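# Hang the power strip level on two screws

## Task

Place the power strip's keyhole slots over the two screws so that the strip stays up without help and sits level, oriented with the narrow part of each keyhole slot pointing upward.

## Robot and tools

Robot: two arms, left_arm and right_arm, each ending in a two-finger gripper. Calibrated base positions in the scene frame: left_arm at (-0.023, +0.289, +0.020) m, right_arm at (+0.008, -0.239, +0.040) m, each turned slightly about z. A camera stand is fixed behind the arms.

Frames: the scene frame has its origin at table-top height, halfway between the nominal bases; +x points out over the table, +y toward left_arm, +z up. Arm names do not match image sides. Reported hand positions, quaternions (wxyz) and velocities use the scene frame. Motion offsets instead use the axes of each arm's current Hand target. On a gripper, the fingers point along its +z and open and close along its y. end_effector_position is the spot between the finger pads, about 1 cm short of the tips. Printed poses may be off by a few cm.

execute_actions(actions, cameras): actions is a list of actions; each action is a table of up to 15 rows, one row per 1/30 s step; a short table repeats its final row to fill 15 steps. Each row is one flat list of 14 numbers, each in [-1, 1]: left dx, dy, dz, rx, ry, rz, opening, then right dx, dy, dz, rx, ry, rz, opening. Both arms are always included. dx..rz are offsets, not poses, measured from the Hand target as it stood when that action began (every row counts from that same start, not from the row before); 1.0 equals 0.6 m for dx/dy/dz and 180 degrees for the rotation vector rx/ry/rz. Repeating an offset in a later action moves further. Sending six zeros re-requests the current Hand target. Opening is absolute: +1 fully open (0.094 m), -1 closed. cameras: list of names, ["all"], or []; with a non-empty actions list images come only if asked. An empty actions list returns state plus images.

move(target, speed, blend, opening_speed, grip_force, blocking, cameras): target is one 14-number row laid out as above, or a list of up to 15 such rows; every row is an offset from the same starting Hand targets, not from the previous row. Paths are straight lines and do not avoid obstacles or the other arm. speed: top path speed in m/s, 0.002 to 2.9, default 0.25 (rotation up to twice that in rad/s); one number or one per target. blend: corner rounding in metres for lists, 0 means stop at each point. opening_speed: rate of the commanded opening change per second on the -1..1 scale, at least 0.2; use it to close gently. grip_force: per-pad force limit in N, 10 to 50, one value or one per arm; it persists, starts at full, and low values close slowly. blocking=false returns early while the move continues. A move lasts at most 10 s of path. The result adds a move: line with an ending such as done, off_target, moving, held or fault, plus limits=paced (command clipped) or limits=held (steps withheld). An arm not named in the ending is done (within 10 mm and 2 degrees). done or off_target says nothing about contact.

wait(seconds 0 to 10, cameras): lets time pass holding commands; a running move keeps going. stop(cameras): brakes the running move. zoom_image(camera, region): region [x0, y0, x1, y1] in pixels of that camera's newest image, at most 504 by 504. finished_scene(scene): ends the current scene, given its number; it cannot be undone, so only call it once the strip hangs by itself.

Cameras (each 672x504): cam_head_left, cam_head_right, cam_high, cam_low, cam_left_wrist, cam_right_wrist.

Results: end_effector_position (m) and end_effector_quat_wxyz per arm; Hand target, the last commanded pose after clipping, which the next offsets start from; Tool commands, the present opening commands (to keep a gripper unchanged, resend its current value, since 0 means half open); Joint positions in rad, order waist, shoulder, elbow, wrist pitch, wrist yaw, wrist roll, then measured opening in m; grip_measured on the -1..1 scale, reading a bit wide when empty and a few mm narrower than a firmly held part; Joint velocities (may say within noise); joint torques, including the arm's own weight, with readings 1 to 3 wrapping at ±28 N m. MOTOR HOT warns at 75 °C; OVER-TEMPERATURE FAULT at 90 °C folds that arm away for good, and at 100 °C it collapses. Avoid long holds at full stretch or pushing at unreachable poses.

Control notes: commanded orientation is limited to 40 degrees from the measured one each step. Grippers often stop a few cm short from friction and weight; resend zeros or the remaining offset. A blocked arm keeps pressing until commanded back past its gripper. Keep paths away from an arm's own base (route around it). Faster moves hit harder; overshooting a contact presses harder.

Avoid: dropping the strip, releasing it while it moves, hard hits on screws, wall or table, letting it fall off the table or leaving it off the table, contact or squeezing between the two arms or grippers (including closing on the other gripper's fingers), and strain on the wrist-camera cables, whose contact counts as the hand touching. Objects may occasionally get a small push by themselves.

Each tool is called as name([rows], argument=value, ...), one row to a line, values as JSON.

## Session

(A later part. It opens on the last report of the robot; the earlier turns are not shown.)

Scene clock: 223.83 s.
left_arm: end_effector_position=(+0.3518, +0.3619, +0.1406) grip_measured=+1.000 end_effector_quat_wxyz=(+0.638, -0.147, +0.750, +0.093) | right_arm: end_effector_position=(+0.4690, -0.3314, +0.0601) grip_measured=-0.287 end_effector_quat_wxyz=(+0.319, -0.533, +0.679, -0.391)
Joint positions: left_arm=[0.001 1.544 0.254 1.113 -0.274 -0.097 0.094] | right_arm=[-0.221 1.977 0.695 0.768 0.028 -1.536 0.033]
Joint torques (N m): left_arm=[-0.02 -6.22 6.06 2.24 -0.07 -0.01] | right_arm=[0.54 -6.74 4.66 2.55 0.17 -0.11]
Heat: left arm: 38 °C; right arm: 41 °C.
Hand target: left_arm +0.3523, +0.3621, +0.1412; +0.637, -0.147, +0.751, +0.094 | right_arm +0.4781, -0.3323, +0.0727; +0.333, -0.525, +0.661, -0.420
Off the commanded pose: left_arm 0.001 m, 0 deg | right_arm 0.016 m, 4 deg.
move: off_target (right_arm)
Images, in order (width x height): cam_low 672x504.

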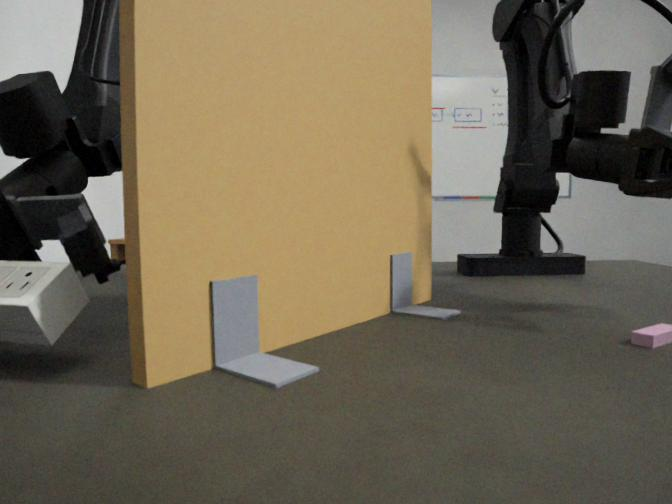

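move(target=[0,0,0,0,0,0,1, 0,0.03,0.014,0,0,0,-0.42], speed=0.05, cameras=["cam_low"])

Scene clock: 227.77 s.
left_arm: end_effector_position=(+0.3518, +0.3619, +0.1406) grip_measured=+1.000 end_effector_quat_wxyz=(+0.638, -0.147, +0.750, +0.093) | right_arm: end_effector_position=(+0.4718, -0.3335, +0.0448) grip_measured=-0.287 end_effector_quat_wxyz=(+0.320, -0.529, +0.677, -0.399)
Joint positions: left_arm=[0.001 1.544 0.254 1.113 -0.274 -0.097 0.094] | right_arm=[-0.221 2.058 0.695 0.866 0.037 -1.538 0.033]
Joint torques (N m): left_arm=[-0.05 -6.22 6.06 2.23 -0.07 -0.01] | right_arm=[0.57 -6.76 3.99 2.45 0.06 -0.11]
Heat: left arm: 38 °C; right arm: 41 °C.
Hand target: left_arm +0.3523, +0.3621, +0.1412; +0.637, -0.147, +0.751, +0.094 | right_arm +0.4781, -0.3323, +0.0529; +0.333, -0.525, +0.661, -0.420
Off the commanded pose: left_arm 0.001 m, 0 deg | right_arm 0.010 m, 3 deg.
move: off_target (right_arm)
Images, in order (width x height): cam_low 672x504.

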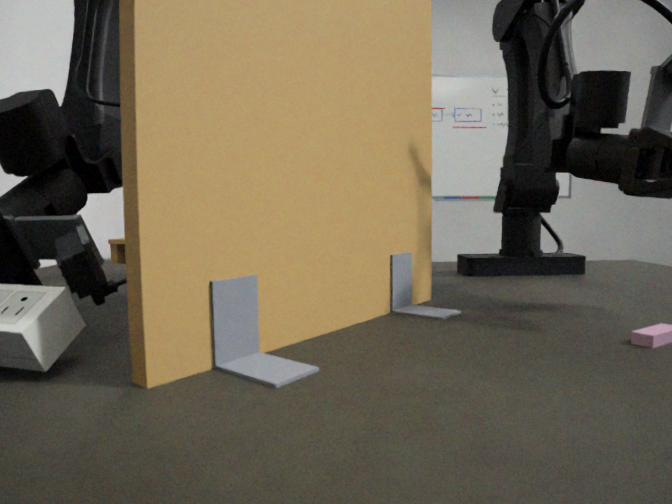

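move(target=[0,0,0,0,0,0,1, 0,0.018,0.0085,0,0,0,-0.42], speed=0.04, cameras=["cam_low"])

Scene clock: 230.40 s.
left_arm: end_effector_position=(+0.3518, +0.3619, +0.1406) grip_measured=+1.000 end_effector_quat_wxyz=(+0.638, -0.147, +0.750, +0.093) | right_arm: end_effector_position=(+0.4743, -0.3341, +0.0381) grip_measured=-0.287 end_effector_quat_wxyz=(+0.326, -0.526, +0.672, -0.406)
Joint positions: left_arm=[0.001 1.544 0.254 1.113 -0.274 -0.097 0.094] | right_arm=[-0.221 2.108 0.695 0.938 0.037 -1.539 0.033]
Joint torques (N m): left_arm=[-0.03 -6.22 6.06 2.23 -0.07 -0.01] | right_arm=[0.55 -6.67 3.86 2.28 0.05 -0.11]
Heat: left arm: 38 °C; right arm: 41 °C.
Hand target: left_arm +0.3523, +0.3621, +0.1412; +0.637, -0.147, +0.751, +0.094 | right_arm +0.4781, -0.3323, +0.0409; +0.333, -0.525, +0.661, -0.420
Off the commanded pose: left_arm 0.001 m, 0 deg | right_arm 0.005 m, 2 deg.
move: done
Images, in order (width x height): cam_low 672x504.

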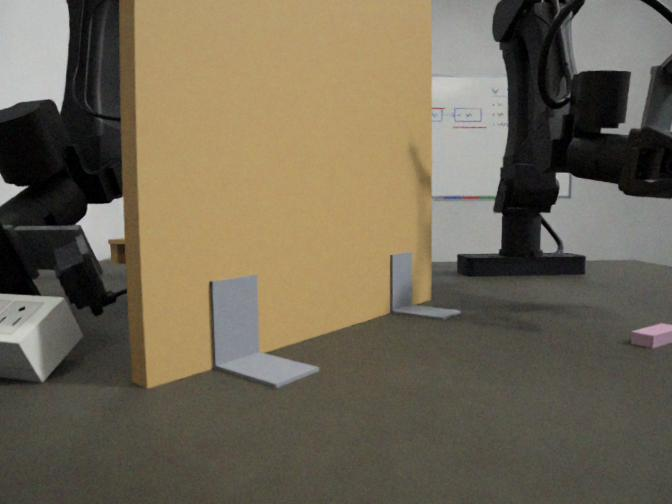

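move(target=[0,0,0,0,0,0,1, 0,0.012,0.0057,0,0,0,-0.42], speed=0.03, cameras=["cam_low"])

Scene clock: 234.03 s.
left_arm: end_effector_position=(+0.3518, +0.3619, +0.1406) grip_measured=+1.000 end_effector_quat_wxyz=(+0.638, -0.147, +0.750, +0.093) | right_arm: end_effector_position=(+0.4771, -0.3346, +0.0369) grip_measured=-0.287 end_effector_quat_wxyz=(+0.334, -0.520, +0.667, -0.415)
Joint positions: left_arm=[0.001 1.544 0.254 1.113 -0.274 -0.097 0.094] | right_arm=[-0.221 2.14 0.695 0.997 0.037 -1.537 0.033]
Joint torques (N m): left_arm=[-0.03 -6.22 6.06 2.24 -0.06 -0.01] | right_arm=[0.51 -6.32 3.95 2.05 0.07 -0.14]
Heat: left arm: 38 °C; right arm: 41 °C.
Hand target: left_arm +0.3523, +0.3621, +0.1412; +0.637, -0.147, +0.751, +0.094 | right_arm +0.4782, -0.3323, +0.0329; +0.333, -0.525, +0.661, -0.420
Off the commanded pose: left_arm 0.001 m, 0 deg | right_arm 0.005 m, 1 deg.
move: done
Images, in order (width x height): cam_low 672x504.

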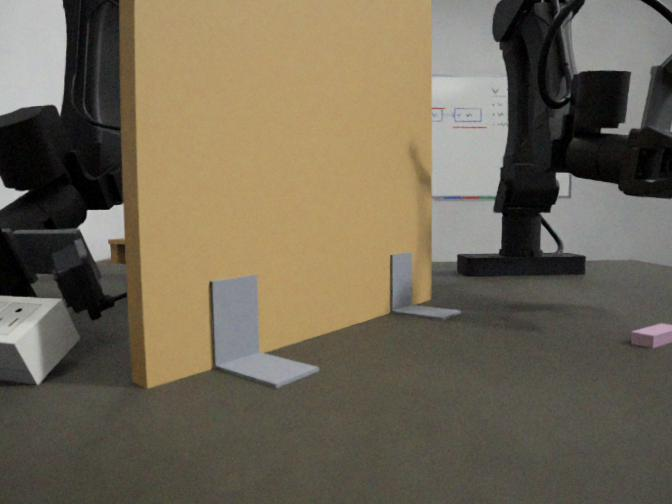

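zoom_image(camera="cam_low", region=[0, 250, 140, 420])

execute_actions(actions=[], cameras=["cam_head_left","cam_high","cam_right_wrist"])

Scaled by 2.965.

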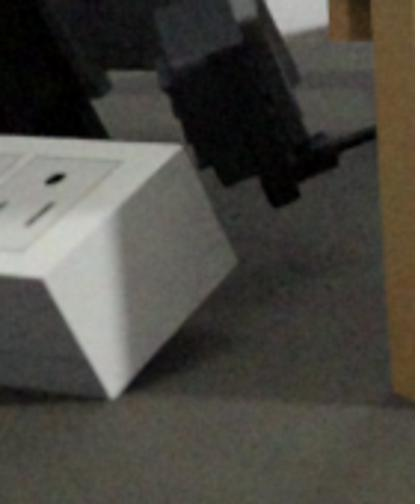

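Scene clock: 237.27 s.
left_arm: end_effector_position=(+0.3518, +0.3619, +0.1406) grip_measured=+1.000 end_effector_quat_wxyz=(+0.638, -0.147, +0.750, +0.093) | right_arm: end_effector_position=(+0.4771, -0.3346, +0.0369) grip_measured=-0.287 end_effector_quat_wxyz=(+0.334, -0.520, +0.667, -0.415)
Joint positions: left_arm=[0.001 1.544 0.254 1.113 -0.274 -0.097 0.094] | right_arm=[-0.221 2.14 0.695 0.997 0.037 -1.537 0.033]
Joint velocities: within noise
Joint torques (N m): left_arm=[-0.03 -6.22 6.08 2.24 -0.06 -0.01] | right_arm=[0.55 -6.3 3.89 2.04 0.07 -0.13]
Heat: left arm: 38 °C; right arm: 41 °C.
Hand target: left_arm +0.3523, +0.3621, +0.1412; +0.637, -0.147, +0.751, +0.094 | right_arm +0.4782, -0.3323, +0.0329; +0.333, -0.525, +0.661, -0.420
Tool commands: left_gripper/opening=+1.0 right_gripper/opening=-0.42
Off the commanded pose: left_arm 0.001 m, 0 deg | right_arm 0.005 m, 1 deg.
Images, in order (width x height): cam_head_left 672x504, cam_high 672x504, cam_right_wrist 672x504.

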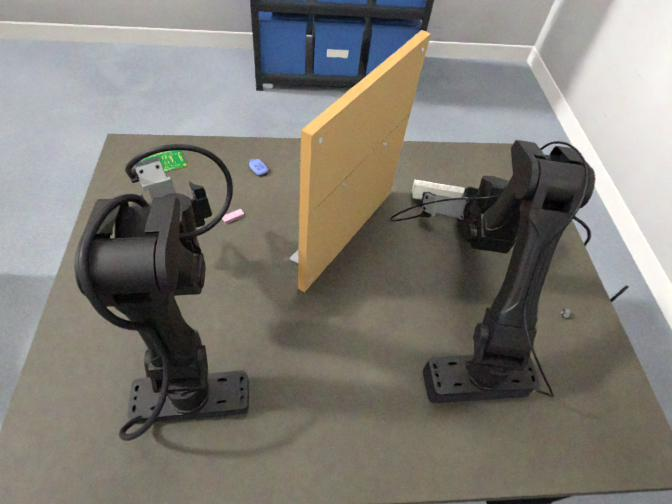

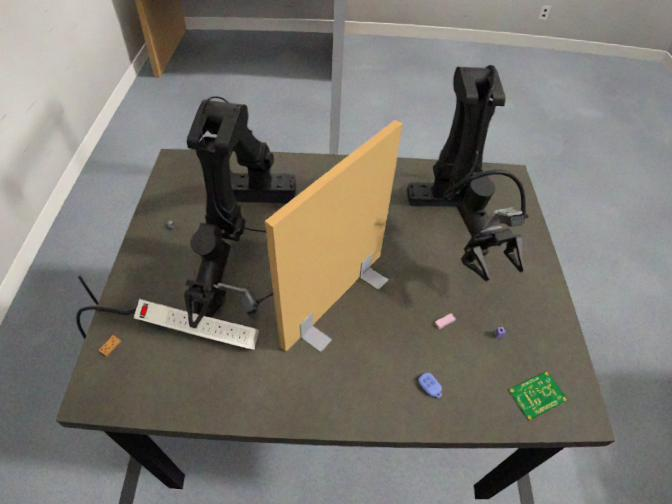

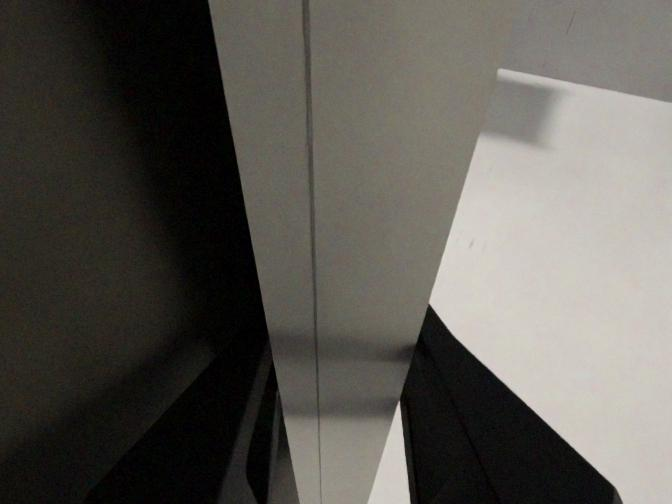

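move(target=[0,0,0,0,0,0,1, 0,0,0,0,0,0,-0.05], speed=0.03, opening_speed=0.25, cameras=["cam_low","cam_right_wrist"])

Scene clock: 257.07 s.
left_arm: end_effector_position=(+0.3518, +0.3619, +0.1406) grip_measured=+1.000 end_effector_quat_wxyz=(+0.638, -0.147, +0.750, +0.093) | right_arm: end_effector_position=(+0.4798, -0.3356, +0.0432) grip_measured=-0.052 end_effector_quat_wxyz=(+0.337, -0.520, +0.658, -0.427)
Joint positions: left_arm=[0.001 1.544 0.254 1.113 -0.274 -0.097 0.094] | right_arm=[-0.221 2.14 0.695 1.025 0.04 -1.554 0.045]
Joint torques (N m): left_arm=[-0.03 -6.22 6.08 2.24 -0.06 -0.01] | right_arm=[0.55 -6.32 3.82 1.81 0.03 0.04]
Heat: left arm: 38 °C; right arm: 41 °C.
Hand target: left_arm +0.3523, +0.3621, +0.1412; +0.637, -0.147, +0.751, +0.094 | right_arm +0.4781, -0.3323, +0.0329; +0.333, -0.525, +0.661, -0.420
Off the commanded pose: left_arm 0.001 m, 0 deg | right_arm 0.011 m, 1 deg.
move: off_target (right_arm)
Images, in order (width x height): cam_low 672x504, cam_right_wrist 672x504.

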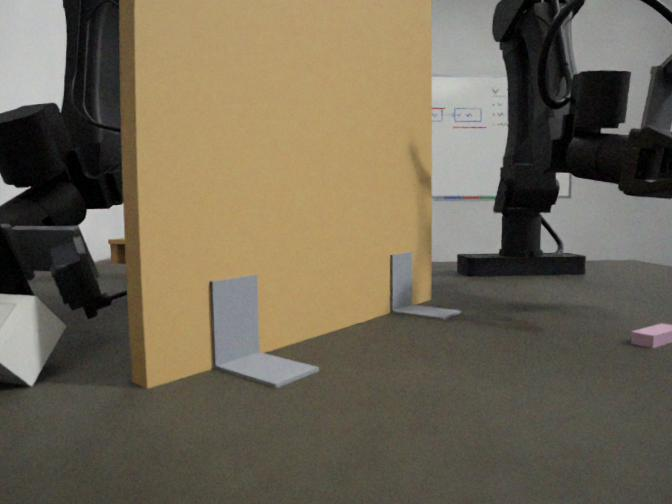

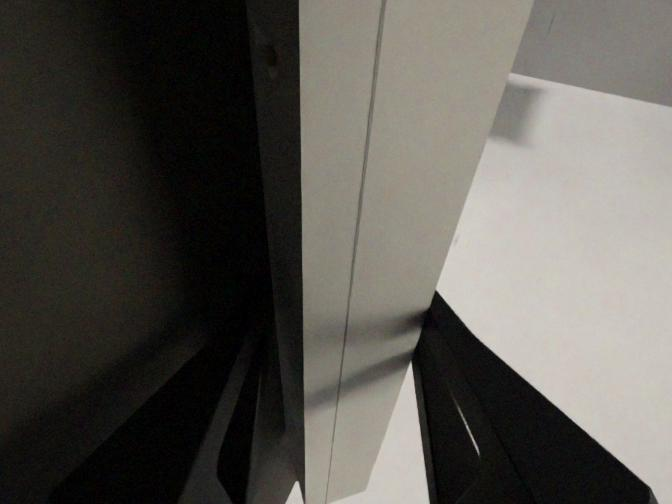

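zoom_image(camera="cam_low", region=[0, 250, 140, 420])

zoom_image(camera="cam_right_wrist", region=[60, 200, 504, 504])

Scaled by 2.965.

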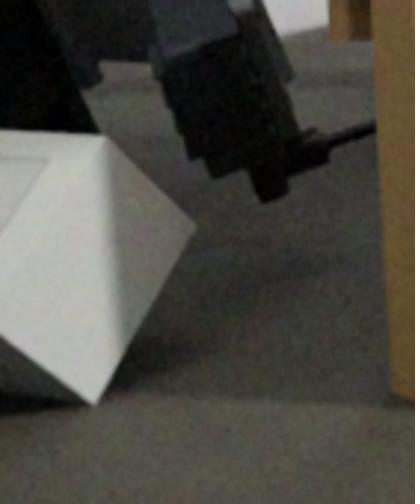

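Scaled by 1.135.

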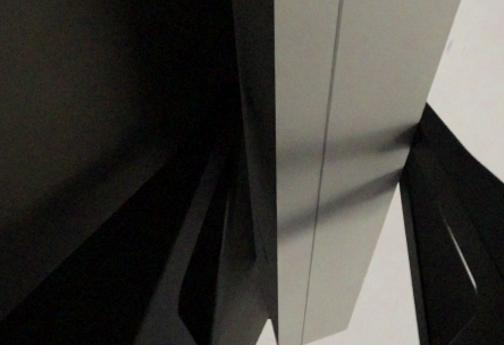

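execute_actions(actions=[], cameras=["cam_high","cam_head_left"])

zoom_image(camera="cam_high", region=[110, 260, 290, 395])

zoom_image(camera="cam_head_left", region=[380, 130, 640, 310])

Scene clock: 283.97 s.
left_arm: end_effector_position=(+0.3518, +0.3619, +0.1406) grip_measured=+1.000 end_effector_quat_wxyz=(+0.638, -0.147, +0.750, +0.093) | right_arm: end_effector_position=(+0.4798, -0.3356, +0.0432) grip_measured=-0.052 end_effector_quat_wxyz=(+0.337, -0.520, +0.658, -0.427)
Joint positions: left_arm=[0.001 1.544 0.254 1.113 -0.274 -0.097 0.094] | right_arm=[-0.221 2.14 0.695 1.025 0.04 -1.554 0.045]
Joint velocities: within noise
Joint torques (N m): left_arm=[-0.03 -6.22 6.06 2.23 -0.07 0] | right_arm=[0.5 -6.39 3.82 1.8 0.03 0.03]
Heat: left arm: 39 °C; right arm: 41 °C.
Hand target: left_arm +0.3523, +0.3621, +0.1412; +0.637, -0.147, +0.751, +0.094 | right_arm +0.4781, -0.3323, +0.0329; +0.333, -0.525, +0.661, -0.420
Tool commands: left_gripper/opening=+1.0 right_gripper/opening=-0.05
Off the commanded pose: left_arm 0.001 m, 0 deg | right_arm 0.011 m, 1 deg.
Images, in order (width x height): cam_head_left 672x504, cam_high 672x504.

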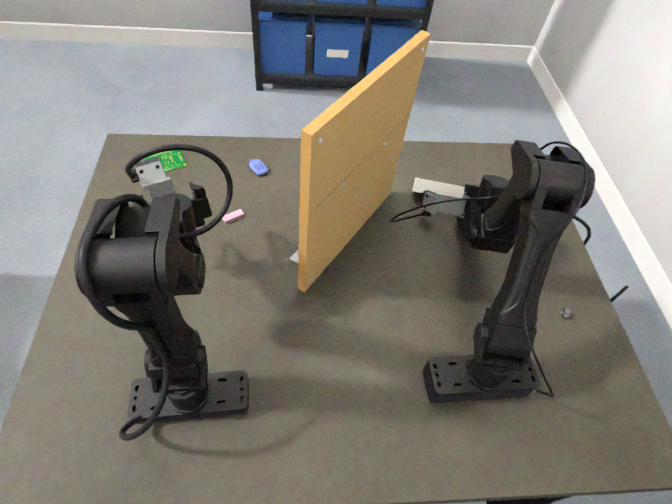

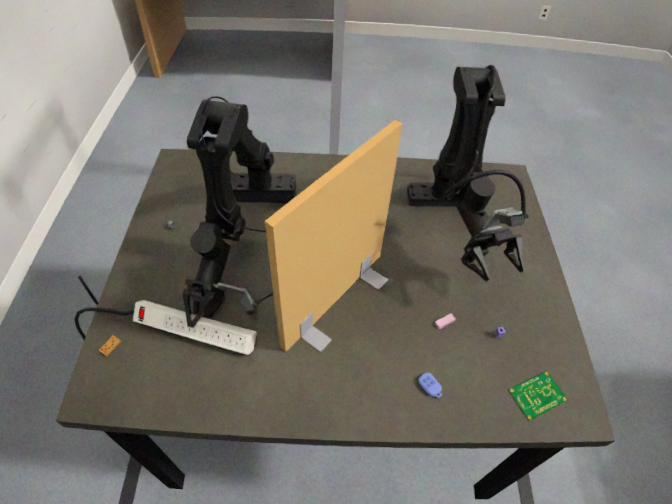

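Scaled by 2.800.

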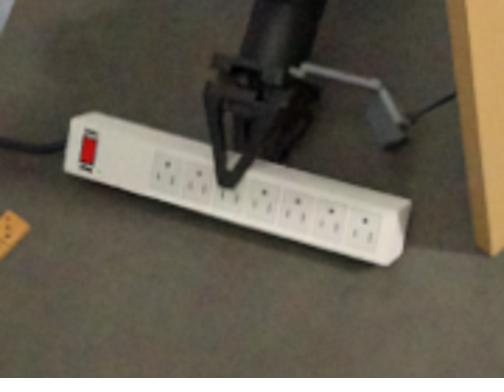

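Scaled by 1.938.

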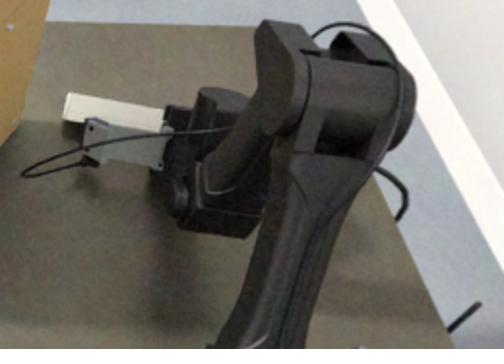

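move(target=[0,0,0,0,0,0,1, 0,0,-0.02,0,0,0,-0.05], speed=0.03, cameras=["cam_low","cam_right_wrist","cam_high"])

zoom_image(camera="cam_high", region=[110, 260, 290, 395])

Scene clock: 294.50 s.
left_arm: end_effector_position=(+0.3518, +0.3619, +0.1406) grip_measured=+1.000 end_effector_quat_wxyz=(+0.638, -0.147, +0.750, +0.093) | right_arm: end_effector_position=(+0.4719, -0.3342, +0.0400) grip_measured=-0.052 end_effector_quat_wxyz=(+0.337, -0.521, +0.658, -0.427)
Joint positions: left_arm=[0.001 1.544 0.254 1.113 -0.274 -0.097 0.094] | right_arm=[-0.221 2.14 0.662 1.056 0.04 -1.554 0.045]
Joint torques (N m): left_arm=[-0.05 -6.22 6.06 2.23 -0.06 -0.01] | right_arm=[0.62 -9.29 2.65 1.6 0.04 0.02]
Heat: left arm: 39 °C; right arm: 40 °C.
Hand target: left_arm +0.3523, +0.3621, +0.1412; +0.637, -0.147, +0.751, +0.094 | right_arm +0.4676, -0.3299, +0.0380; +0.333, -0.525, +0.661, -0.420
Off the commanded pose: left_arm 0.001 m, 0 deg | right_arm 0.006 m, 1 deg.
move: done
Images, in order (width x height): cam_high 672x504, cam_low 672x504, cam_right_wrist 672x504.

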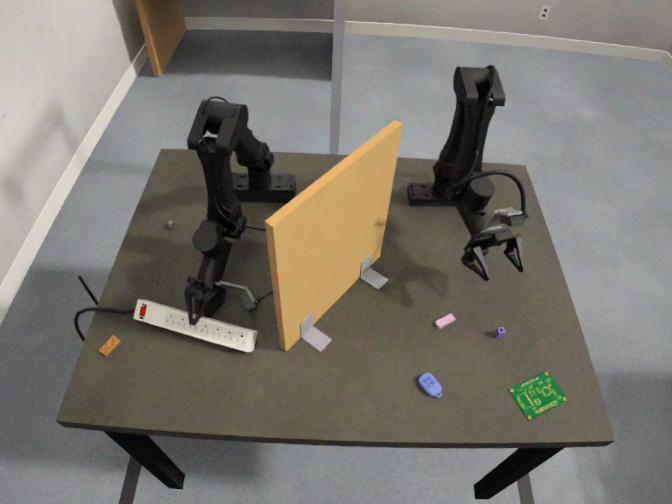

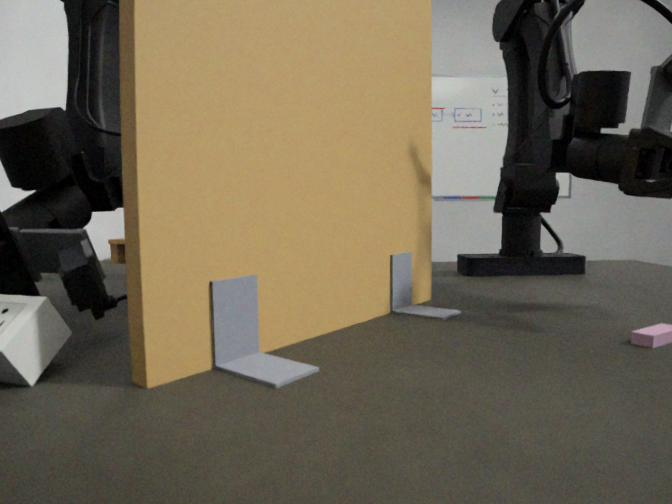

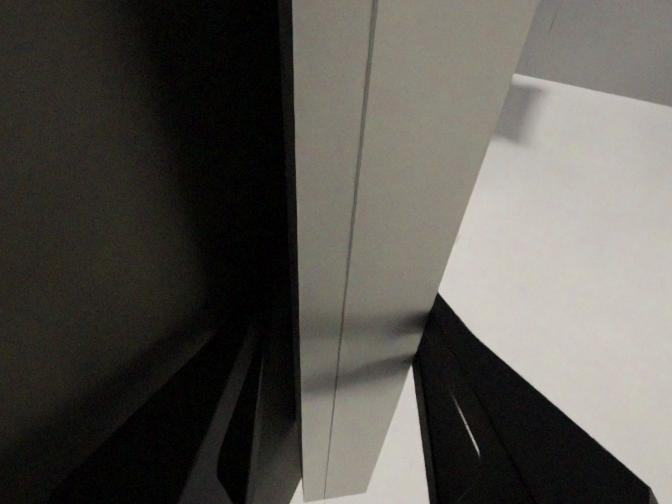

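Scaled by 2.800.

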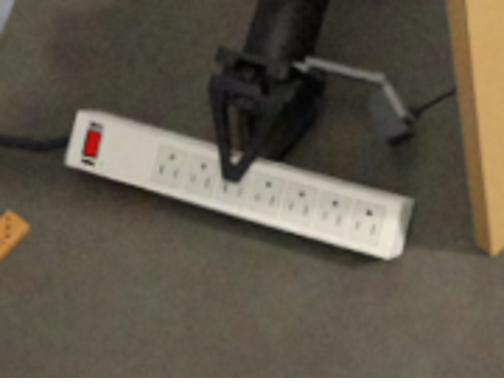

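move(target=[0,0,0,0,0,0,1, 0,0.002,-0.02,0,0,0,-0.05], speed=0.03, cameras=["cam_low","cam_right_wrist","cam_high"])

zoom_image(camera="cam_high", region=[110, 260, 290, 395])

Scene clock: 297.90 s.
left_arm: end_effector_position=(+0.3518, +0.3619, +0.1406) grip_measured=+1.000 end_effector_quat_wxyz=(+0.638, -0.147, +0.750, +0.093) | right_arm: end_effector_position=(+0.4597, -0.3317, +0.0374) grip_measured=-0.052 end_effector_quat_wxyz=(+0.333, -0.523, +0.661, -0.423)
Joint positions: left_arm=[0.001 1.544 0.254 1.113 -0.274 -0.097 0.094] | right_arm=[-0.22 2.121 0.614 1.072 0.042 -1.554 0.045]
Joint torques (N m): left_arm=[-0.03 -6.22 6.06 2.23 -0.06 -0.01] | right_arm=[0.69 -10.51 2.36 1.57 0.03 0.04]
Heat: left arm: 39 °C; right arm: 40 °C.
Hand target: left_arm +0.3523, +0.3621, +0.1412; +0.637, -0.147, +0.751, +0.094 | right_arm +0.4564, -0.3273, +0.0419; +0.333, -0.525, +0.661, -0.420
Off the commanded pose: left_arm 0.001 m, 0 deg | right_arm 0.007 m, 0 deg.
move: done
Images, in order (width x height): cam_high 672x504, cam_low 672x504, cam_right_wrist 672x504.

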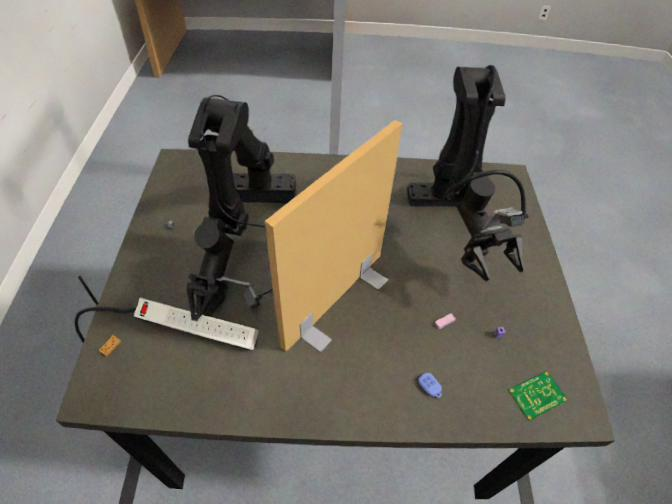

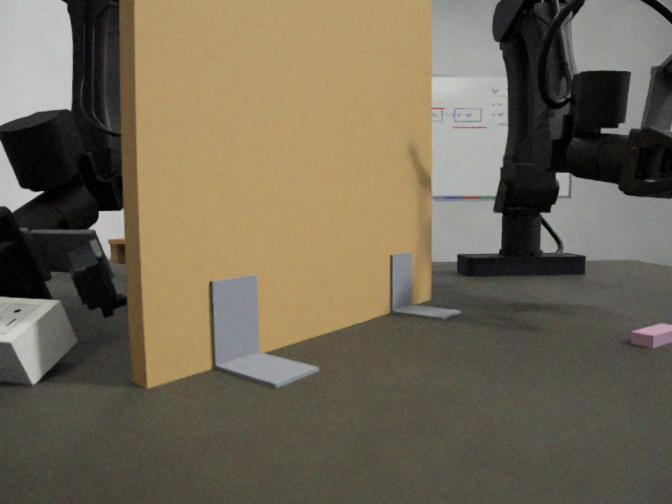

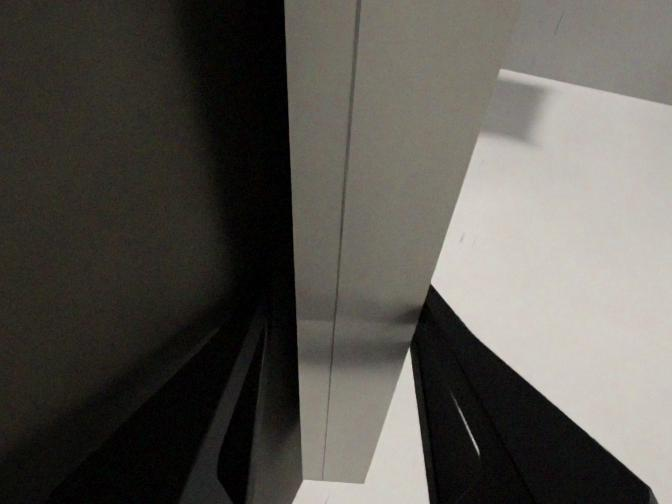

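Scaled by 2.800.

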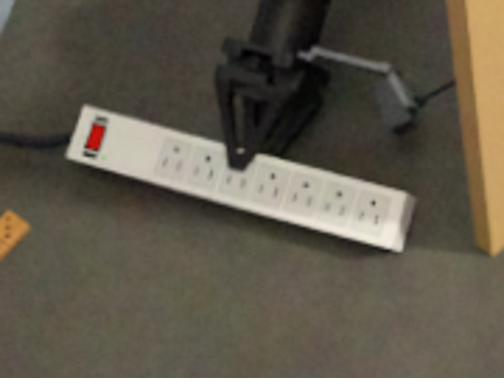

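move(target=[0,0,0,0,0,0,1, 0,0.006,-0.025,0,0,0,-0.05], speed=0.03, cameras=["cam_low","cam_right_wrist","cam_high"])

zoom_image(camera="cam_high", region=[110, 260, 290, 395])

Scene clock: 301.63 s.
left_arm: end_effector_position=(+0.3518, +0.3619, +0.1406) grip_measured=+1.000 end_effector_quat_wxyz=(+0.638, -0.147, +0.750, +0.093) | right_arm: end_effector_position=(+0.4433, -0.3270, +0.0372) grip_measured=-0.052 end_effector_quat_wxyz=(+0.329, -0.527, +0.663, -0.418)
Joint positions: left_arm=[0.001 1.544 0.254 1.113 -0.274 -0.097 0.094] | right_arm=[-0.215 2.082 0.549 1.083 0.045 -1.554 0.045]
Joint torques (N m): left_arm=[-0.05 -6.22 6.06 2.24 -0.06 -0.01] | right_arm=[0.5 -10.1 2.37 1.66 0.03 0.03]
Heat: left arm: 39 °C; right arm: 40 °C.
Hand target: left_arm +0.3523, +0.3621, +0.1412; +0.637, -0.147, +0.751, +0.094 | right_arm +0.4418, -0.3238, +0.0452; +0.333, -0.525, +0.661, -0.420
Off the commanded pose: left_arm 0.001 m, 0 deg | right_arm 0.009 m, 1 deg.
move: done
Images, in order (width x height): cam_high 672x504, cam_low 672x504, cam_right_wrist 672x504.

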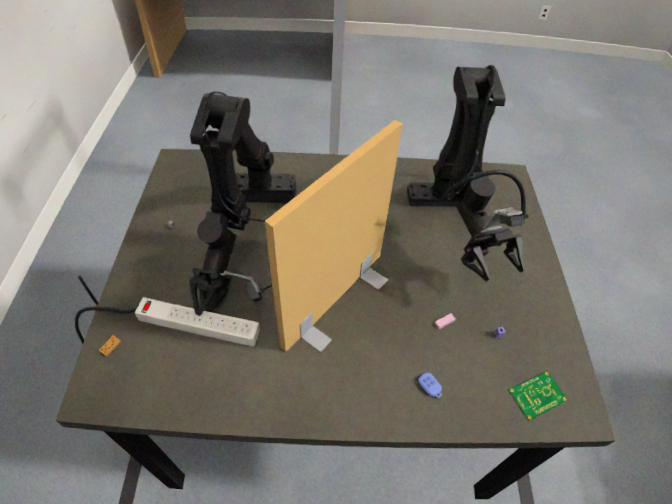

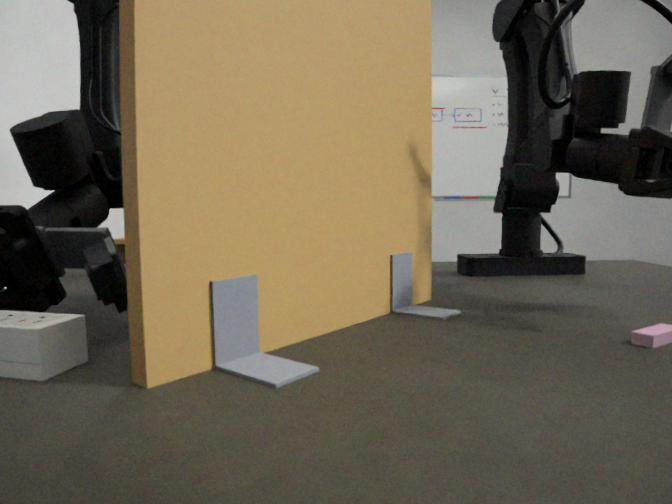

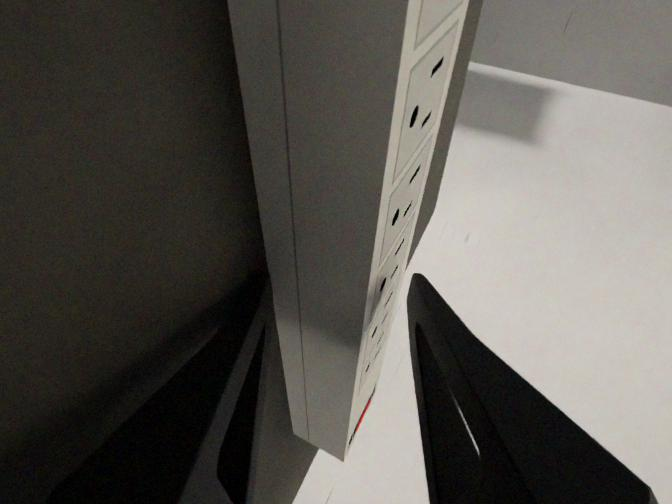

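Scaled by 2.800.

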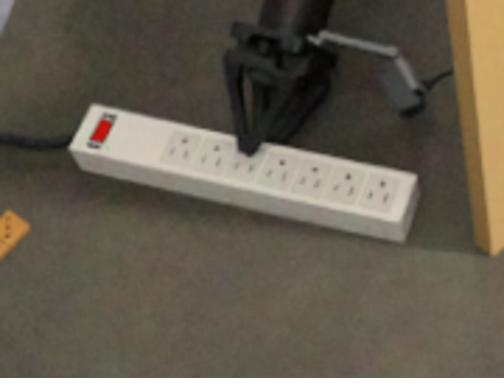

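move(target=[0,0,0,0,0,0,1, 0,0.01,-0.03,0,0,0,-0.05], speed=0.03, cameras=["cam_low","cam_right_wrist"])

Scene clock: 304.27 s.
left_arm: end_effector_position=(+0.3518, +0.3619, +0.1406) grip_measured=+1.000 end_effector_quat_wxyz=(+0.638, -0.147, +0.750, +0.093) | right_arm: end_effector_position=(+0.4233, -0.3222, +0.0369) grip_measured=-0.052 end_effector_quat_wxyz=(+0.325, -0.529, +0.665, -0.414)
Joint positions: left_arm=[0.001 1.544 0.254 1.113 -0.274 -0.097 0.094] | right_arm=[-0.212 2.041 0.468 1.11 0.048 -1.554 0.045]
Joint torques (N m): left_arm=[-0.05 -6.22 6.06 2.24 -0.06 -0.01] | right_arm=[0.51 -9.68 2.26 1.78 0.04 0.05]
Heat: left arm: 39 °C; right arm: 40 °C.
Hand target: left_arm +0.3523, +0.3621, +0.1412; +0.637, -0.147, +0.751, +0.094 | right_arm +0.4234, -0.3196, +0.0474; +0.333, -0.525, +0.661, -0.420
Off the commanded pose: left_arm 0.001 m, 0 deg | right_arm 0.011 m, 1 deg.
move: off_target (right_arm)
Images, in order (width x height): cam_low 672x504, cam_right_wrist 672x504.

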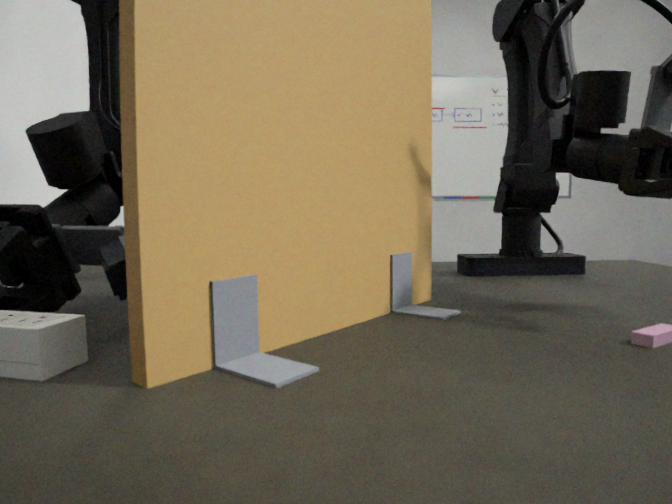

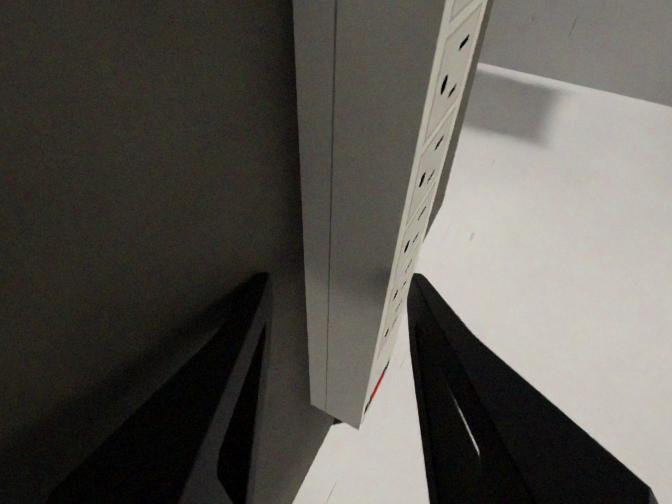

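move([
  [0,0,0,0,0,0,1, 0,0,-0.067,0,0,0,-0.05],
  [0,0,0,0,0,0,1, 0.013,-0.179,-0.021,-0.364,0,0,1],
], speed=[0.08,0.2], blend=[0.02,0], cameras=["cam_low","cam_right_wrist","cam_high","cam_head_left"])

Scene clock: 317.70 s.
left_arm: end_effector_position=(+0.3518, +0.3619, +0.1406) grip_measured=+1.000 end_effector_quat_wxyz=(+0.638, -0.147, +0.750, +0.093) | right_arm: end_effector_position=(+0.4529, -0.3338, +0.1565) grip_measured=+0.998 end_effector_quat_wxyz=(+0.002, -0.623, +0.782, -0.014)
Joint positions: left_arm=[0.001 1.544 0.254 1.113 -0.274 -0.097 0.094] | right_arm=[-0.239 2.34 2.336 -1.543 0.014 -1.552 0.094]
Joint torques (N m): left_arm=[-0.03 -6.23 6.08 2.23 -0.06 -0.01] | right_arm=[-0.57 -8.83 8.21 0.09 -0.15 -0.03]
Heat: left arm: 39 °C; right arm: 41 °C.
Hand target: left_arm +0.3523, +0.3621, +0.1412; +0.637, -0.147, +0.751, +0.094 | right_arm +0.4549, -0.3350, +0.1499; -0.004, -0.622, +0.783, +0.005
Off the commanded pose: left_arm 0.001 m, 0 deg | right_arm 0.007 m, 2 deg.
joint sent to its limit (right arm) — joint 4 (wrist pitch), lower limit. The joint targets still meet the commanded pose.
move: done
Images, in order (width x height): cam_head_left 672x504, cam_high 672x504, cam_low 672x504, cam_right_wrist 672x504.

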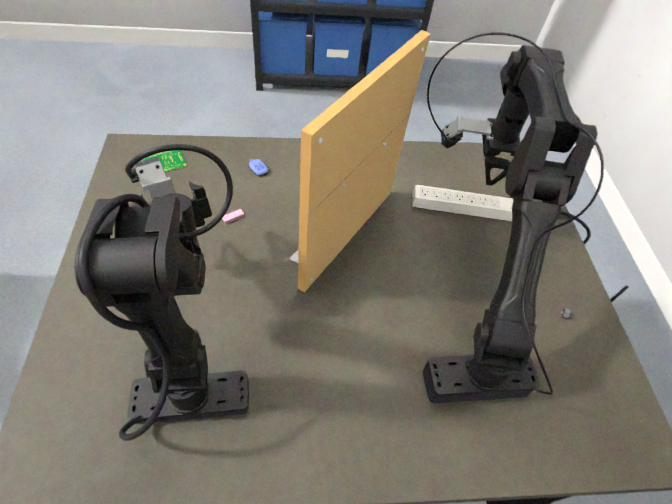

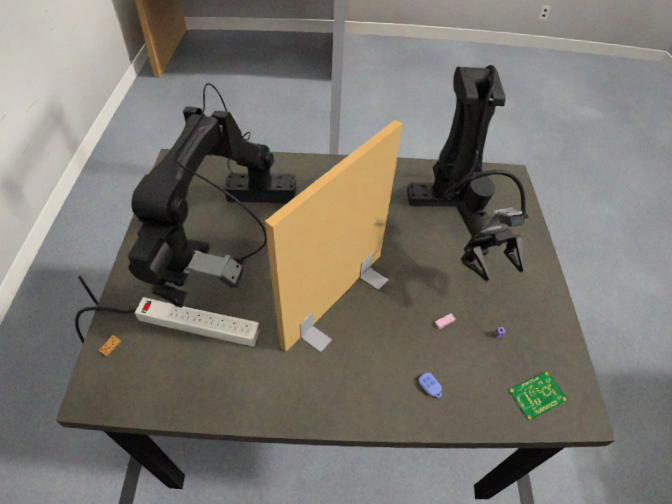

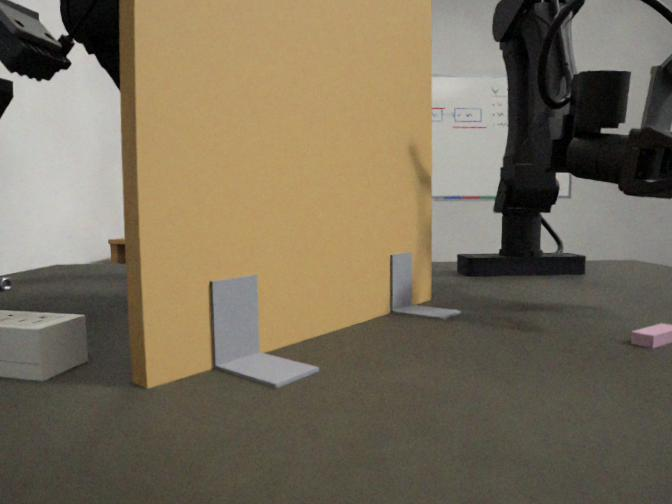

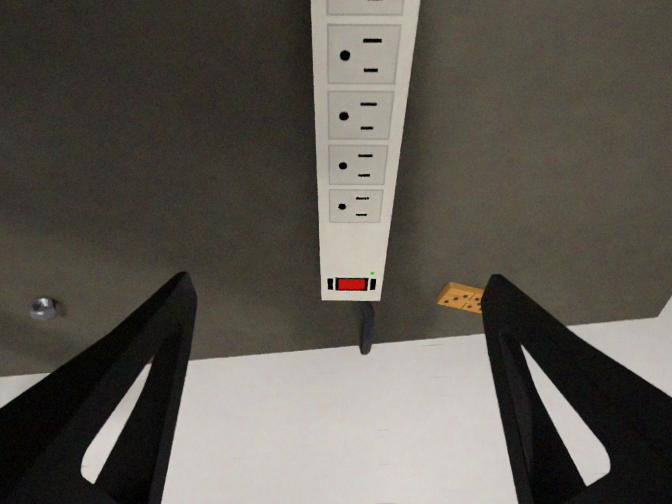

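move(target=[0,0,0,0,0,0,1, 0.03,-0.0217,0.1,0,0,0,1], speed=0.1, cameras=["cam_right_wrist","cam_high"])

zoom_image(camera="cam_high", region=[110, 260, 290, 395])

Scene clock: 329.30 s.
left_arm: end_effector_position=(+0.3518, +0.3619, +0.1406) grip_measured=+1.000 end_effector_quat_wxyz=(+0.638, -0.147, +0.750, +0.093) | right_arm: end_effector_position=(+0.4654, -0.3559, +0.1058) grip_measured=+0.998 end_effector_quat_wxyz=(+0.002, -0.621, +0.784, -0.013)
Joint positions: left_arm=[0.001 1.544 0.254 1.113 -0.274 -0.097 0.094] | right_arm=[-0.279 2.401 2.239 -1.385 0.013 -1.588 0.094]
Joint torques (N m): left_arm=[-0.05 -6.22 6.06 2.23 -0.06 -0.01] | right_arm=[-0.38 -9.57 5.33 0.3 -0.14 -0.08]
Heat: left arm: 39 °C; right arm: 42 °C.
Hand target: left_arm +0.3523, +0.3621, +0.1412; +0.637, -0.147, +0.751, +0.094 | right_arm +0.4629, -0.3552, +0.0897; -0.004, -0.622, +0.783, +0.005
Off the commanded pose: left_arm 0.001 m, 0 deg | right_arm 0.016 m, 2 deg.
move: off_target (right_arm)
Images, in order (width x height): cam_high 672x504, cam_right_wrist 672x504.

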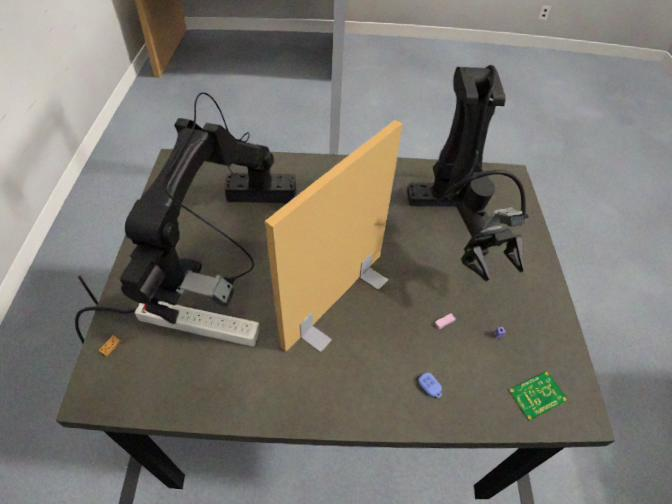

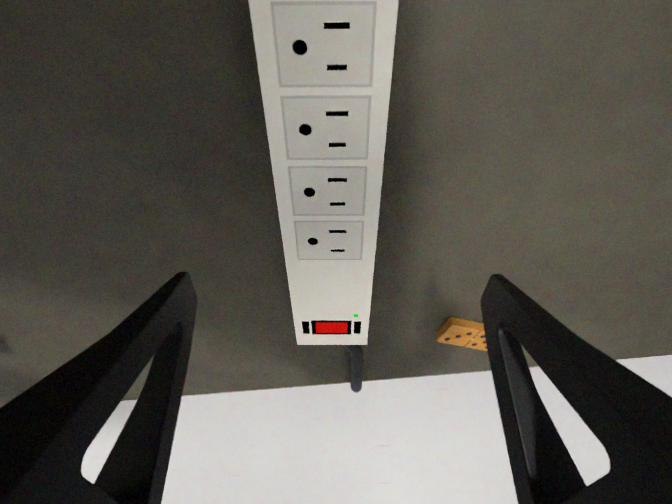

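Scaled by 2.800.

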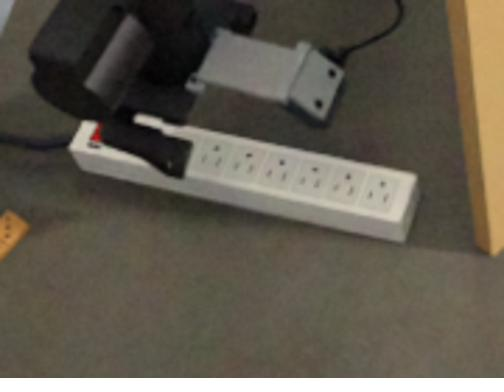

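move(target=[0,0,0,0,0,0,1, -0.013,0.004,0.1,0.012,0,0,1], speed=0.08, cameras=["cam_right_wrist"])

Scene clock: 348.87 s.
left_arm: end_effector_position=(+0.3518, +0.3619, +0.1406) grip_measured=+1.000 end_effector_quat_wxyz=(+0.638, -0.147, +0.750, +0.093) | right_arm: end_effector_position=(+0.4630, -0.3527, +0.0317) grip_measured=+0.998 end_effector_quat_wxyz=(+0.005, -0.621, +0.783, -0.017)
Joint positions: left_arm=[0.001 1.544 0.254 1.113 -0.274 -0.097 0.094] | right_arm=[-0.274 2.401 1.943 -1.081 0.013 -1.584 0.094]
Joint torques (N m): left_arm=[-0.03 -6.22 6.06 2.23 -0.06 0] | right_arm=[0.46 -12.14 4.92 0.31 -0.16 0.06]
Heat: left arm: 40 °C; right arm: 42 °C.
Hand target: left_arm +0.3523, +0.3621, +0.1412; +0.637, -0.147, +0.751, +0.094 | right_arm +0.4616, -0.3470, +0.0298; +0.008, -0.622, +0.783, -0.010
Off the commanded pose: left_arm 0.001 m, 0 deg | right_arm 0.006 m, 1 deg.
move: done
Images, in order (width x height): cam_right_wrist 672x504.

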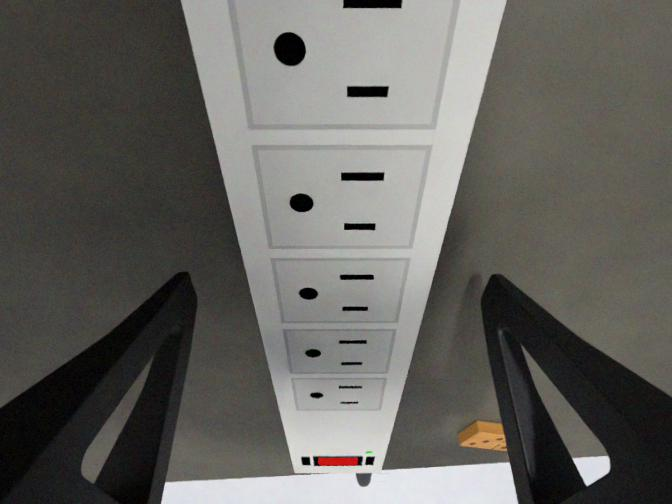

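move(target=[0,0,0,0,0,0,1, 0,0.002,0.0095,0.004,0,0,1], speed=0.04, cameras=["cam_right_wrist","cam_low"])

Scene clock: 361.77 s.
left_arm: end_effector_position=(+0.3518, +0.3619, +0.1406) grip_measured=+1.000 end_effector_quat_wxyz=(+0.638, -0.147, +0.750, +0.093) | right_arm: end_effector_position=(+0.4609, -0.3522, +0.0210) grip_measured=+0.998 end_effector_quat_wxyz=(+0.005, -0.621, +0.783, -0.017)
Joint positions: left_arm=[0.001 1.544 0.254 1.113 -0.274 -0.097 0.094] | right_arm=[-0.274 2.401 1.899 -1.036 0.013 -1.584 0.094]
Joint torques (N m): left_arm=[-0.03 -6.22 6.06 2.23 -0.06 -0.01] | right_arm=[0.47 -13.04 4.72 0.32 -0.15 0.07]
Heat: left arm: 40 °C; right arm: 41 °C.
Hand target: left_arm +0.3523, +0.3621, +0.1412; +0.637, -0.147, +0.751, +0.094 | right_arm +0.4607, -0.3467, +0.0241; +0.012, -0.622, +0.783, -0.015
Off the commanded pose: left_arm 0.001 m, 0 deg | right_arm 0.006 m, 1 deg.
move: done
Images, in order (width x height): cam_low 672x504, cam_right_wrist 672x504.

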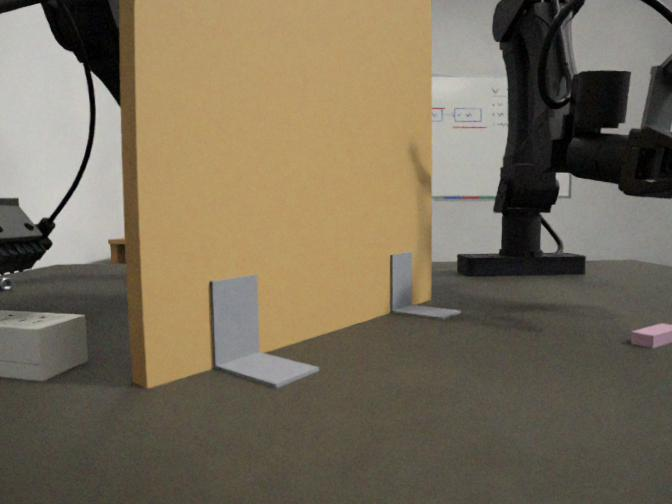

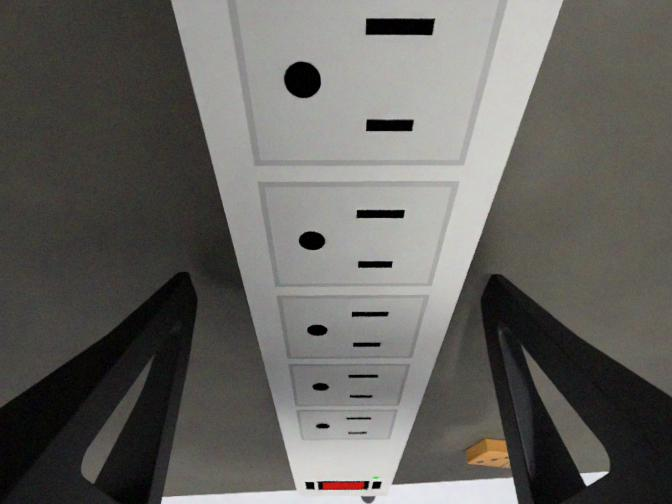

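move(target=[0,0,0,0,0,0,1, 0,-0.006,0,0,0,0,-0.2], speed=0.03, opening_speed=0.6, cameras=["cam_right_wrist","cam_high"])

Scene clock: 368.43 s.
left_arm: end_effector_position=(+0.3518, +0.3619, +0.1406) grip_measured=+1.000 end_effector_quat_wxyz=(+0.638, -0.147, +0.750, +0.093) | right_arm: end_effector_position=(+0.4611, -0.3523, +0.0210) grip_measured=-0.057 end_effector_quat_wxyz=(+0.006, -0.621, +0.783, -0.018)
Joint positions: left_arm=[0.001 1.544 0.254 1.113 -0.274 -0.097 0.094] | right_arm=[-0.274 2.401 1.899 -1.035 0.013 -1.583 0.044]
Joint torques (N m): left_arm=[-0.05 -6.22 6.06 2.24 -0.06 0] | right_arm=[0.53 -11.79 6.75 0.18 -0.16 0.05]
Heat: left arm: 40 °C; right arm: 43 °C.
Hand target: left_arm +0.3523, +0.3621, +0.1412; +0.637, -0.147, +0.751, +0.094 | right_arm +0.4641, -0.3476, +0.0242; +0.012, -0.622, +0.783, -0.015
Off the commanded pose: left_arm 0.001 m, 0 deg | right_arm 0.006 m, 1 deg.
move: done
Images, in order (width x height): cam_high 672x504, cam_right_wrist 672x504.

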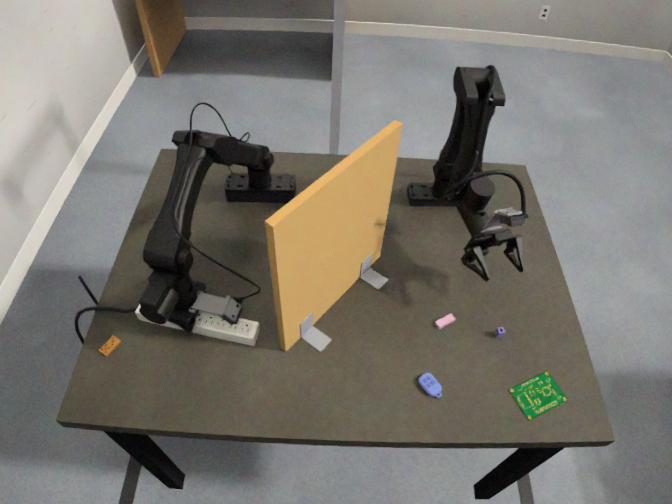

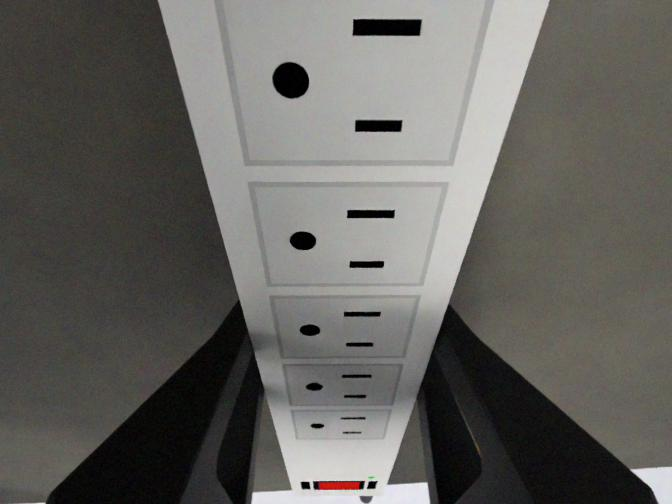

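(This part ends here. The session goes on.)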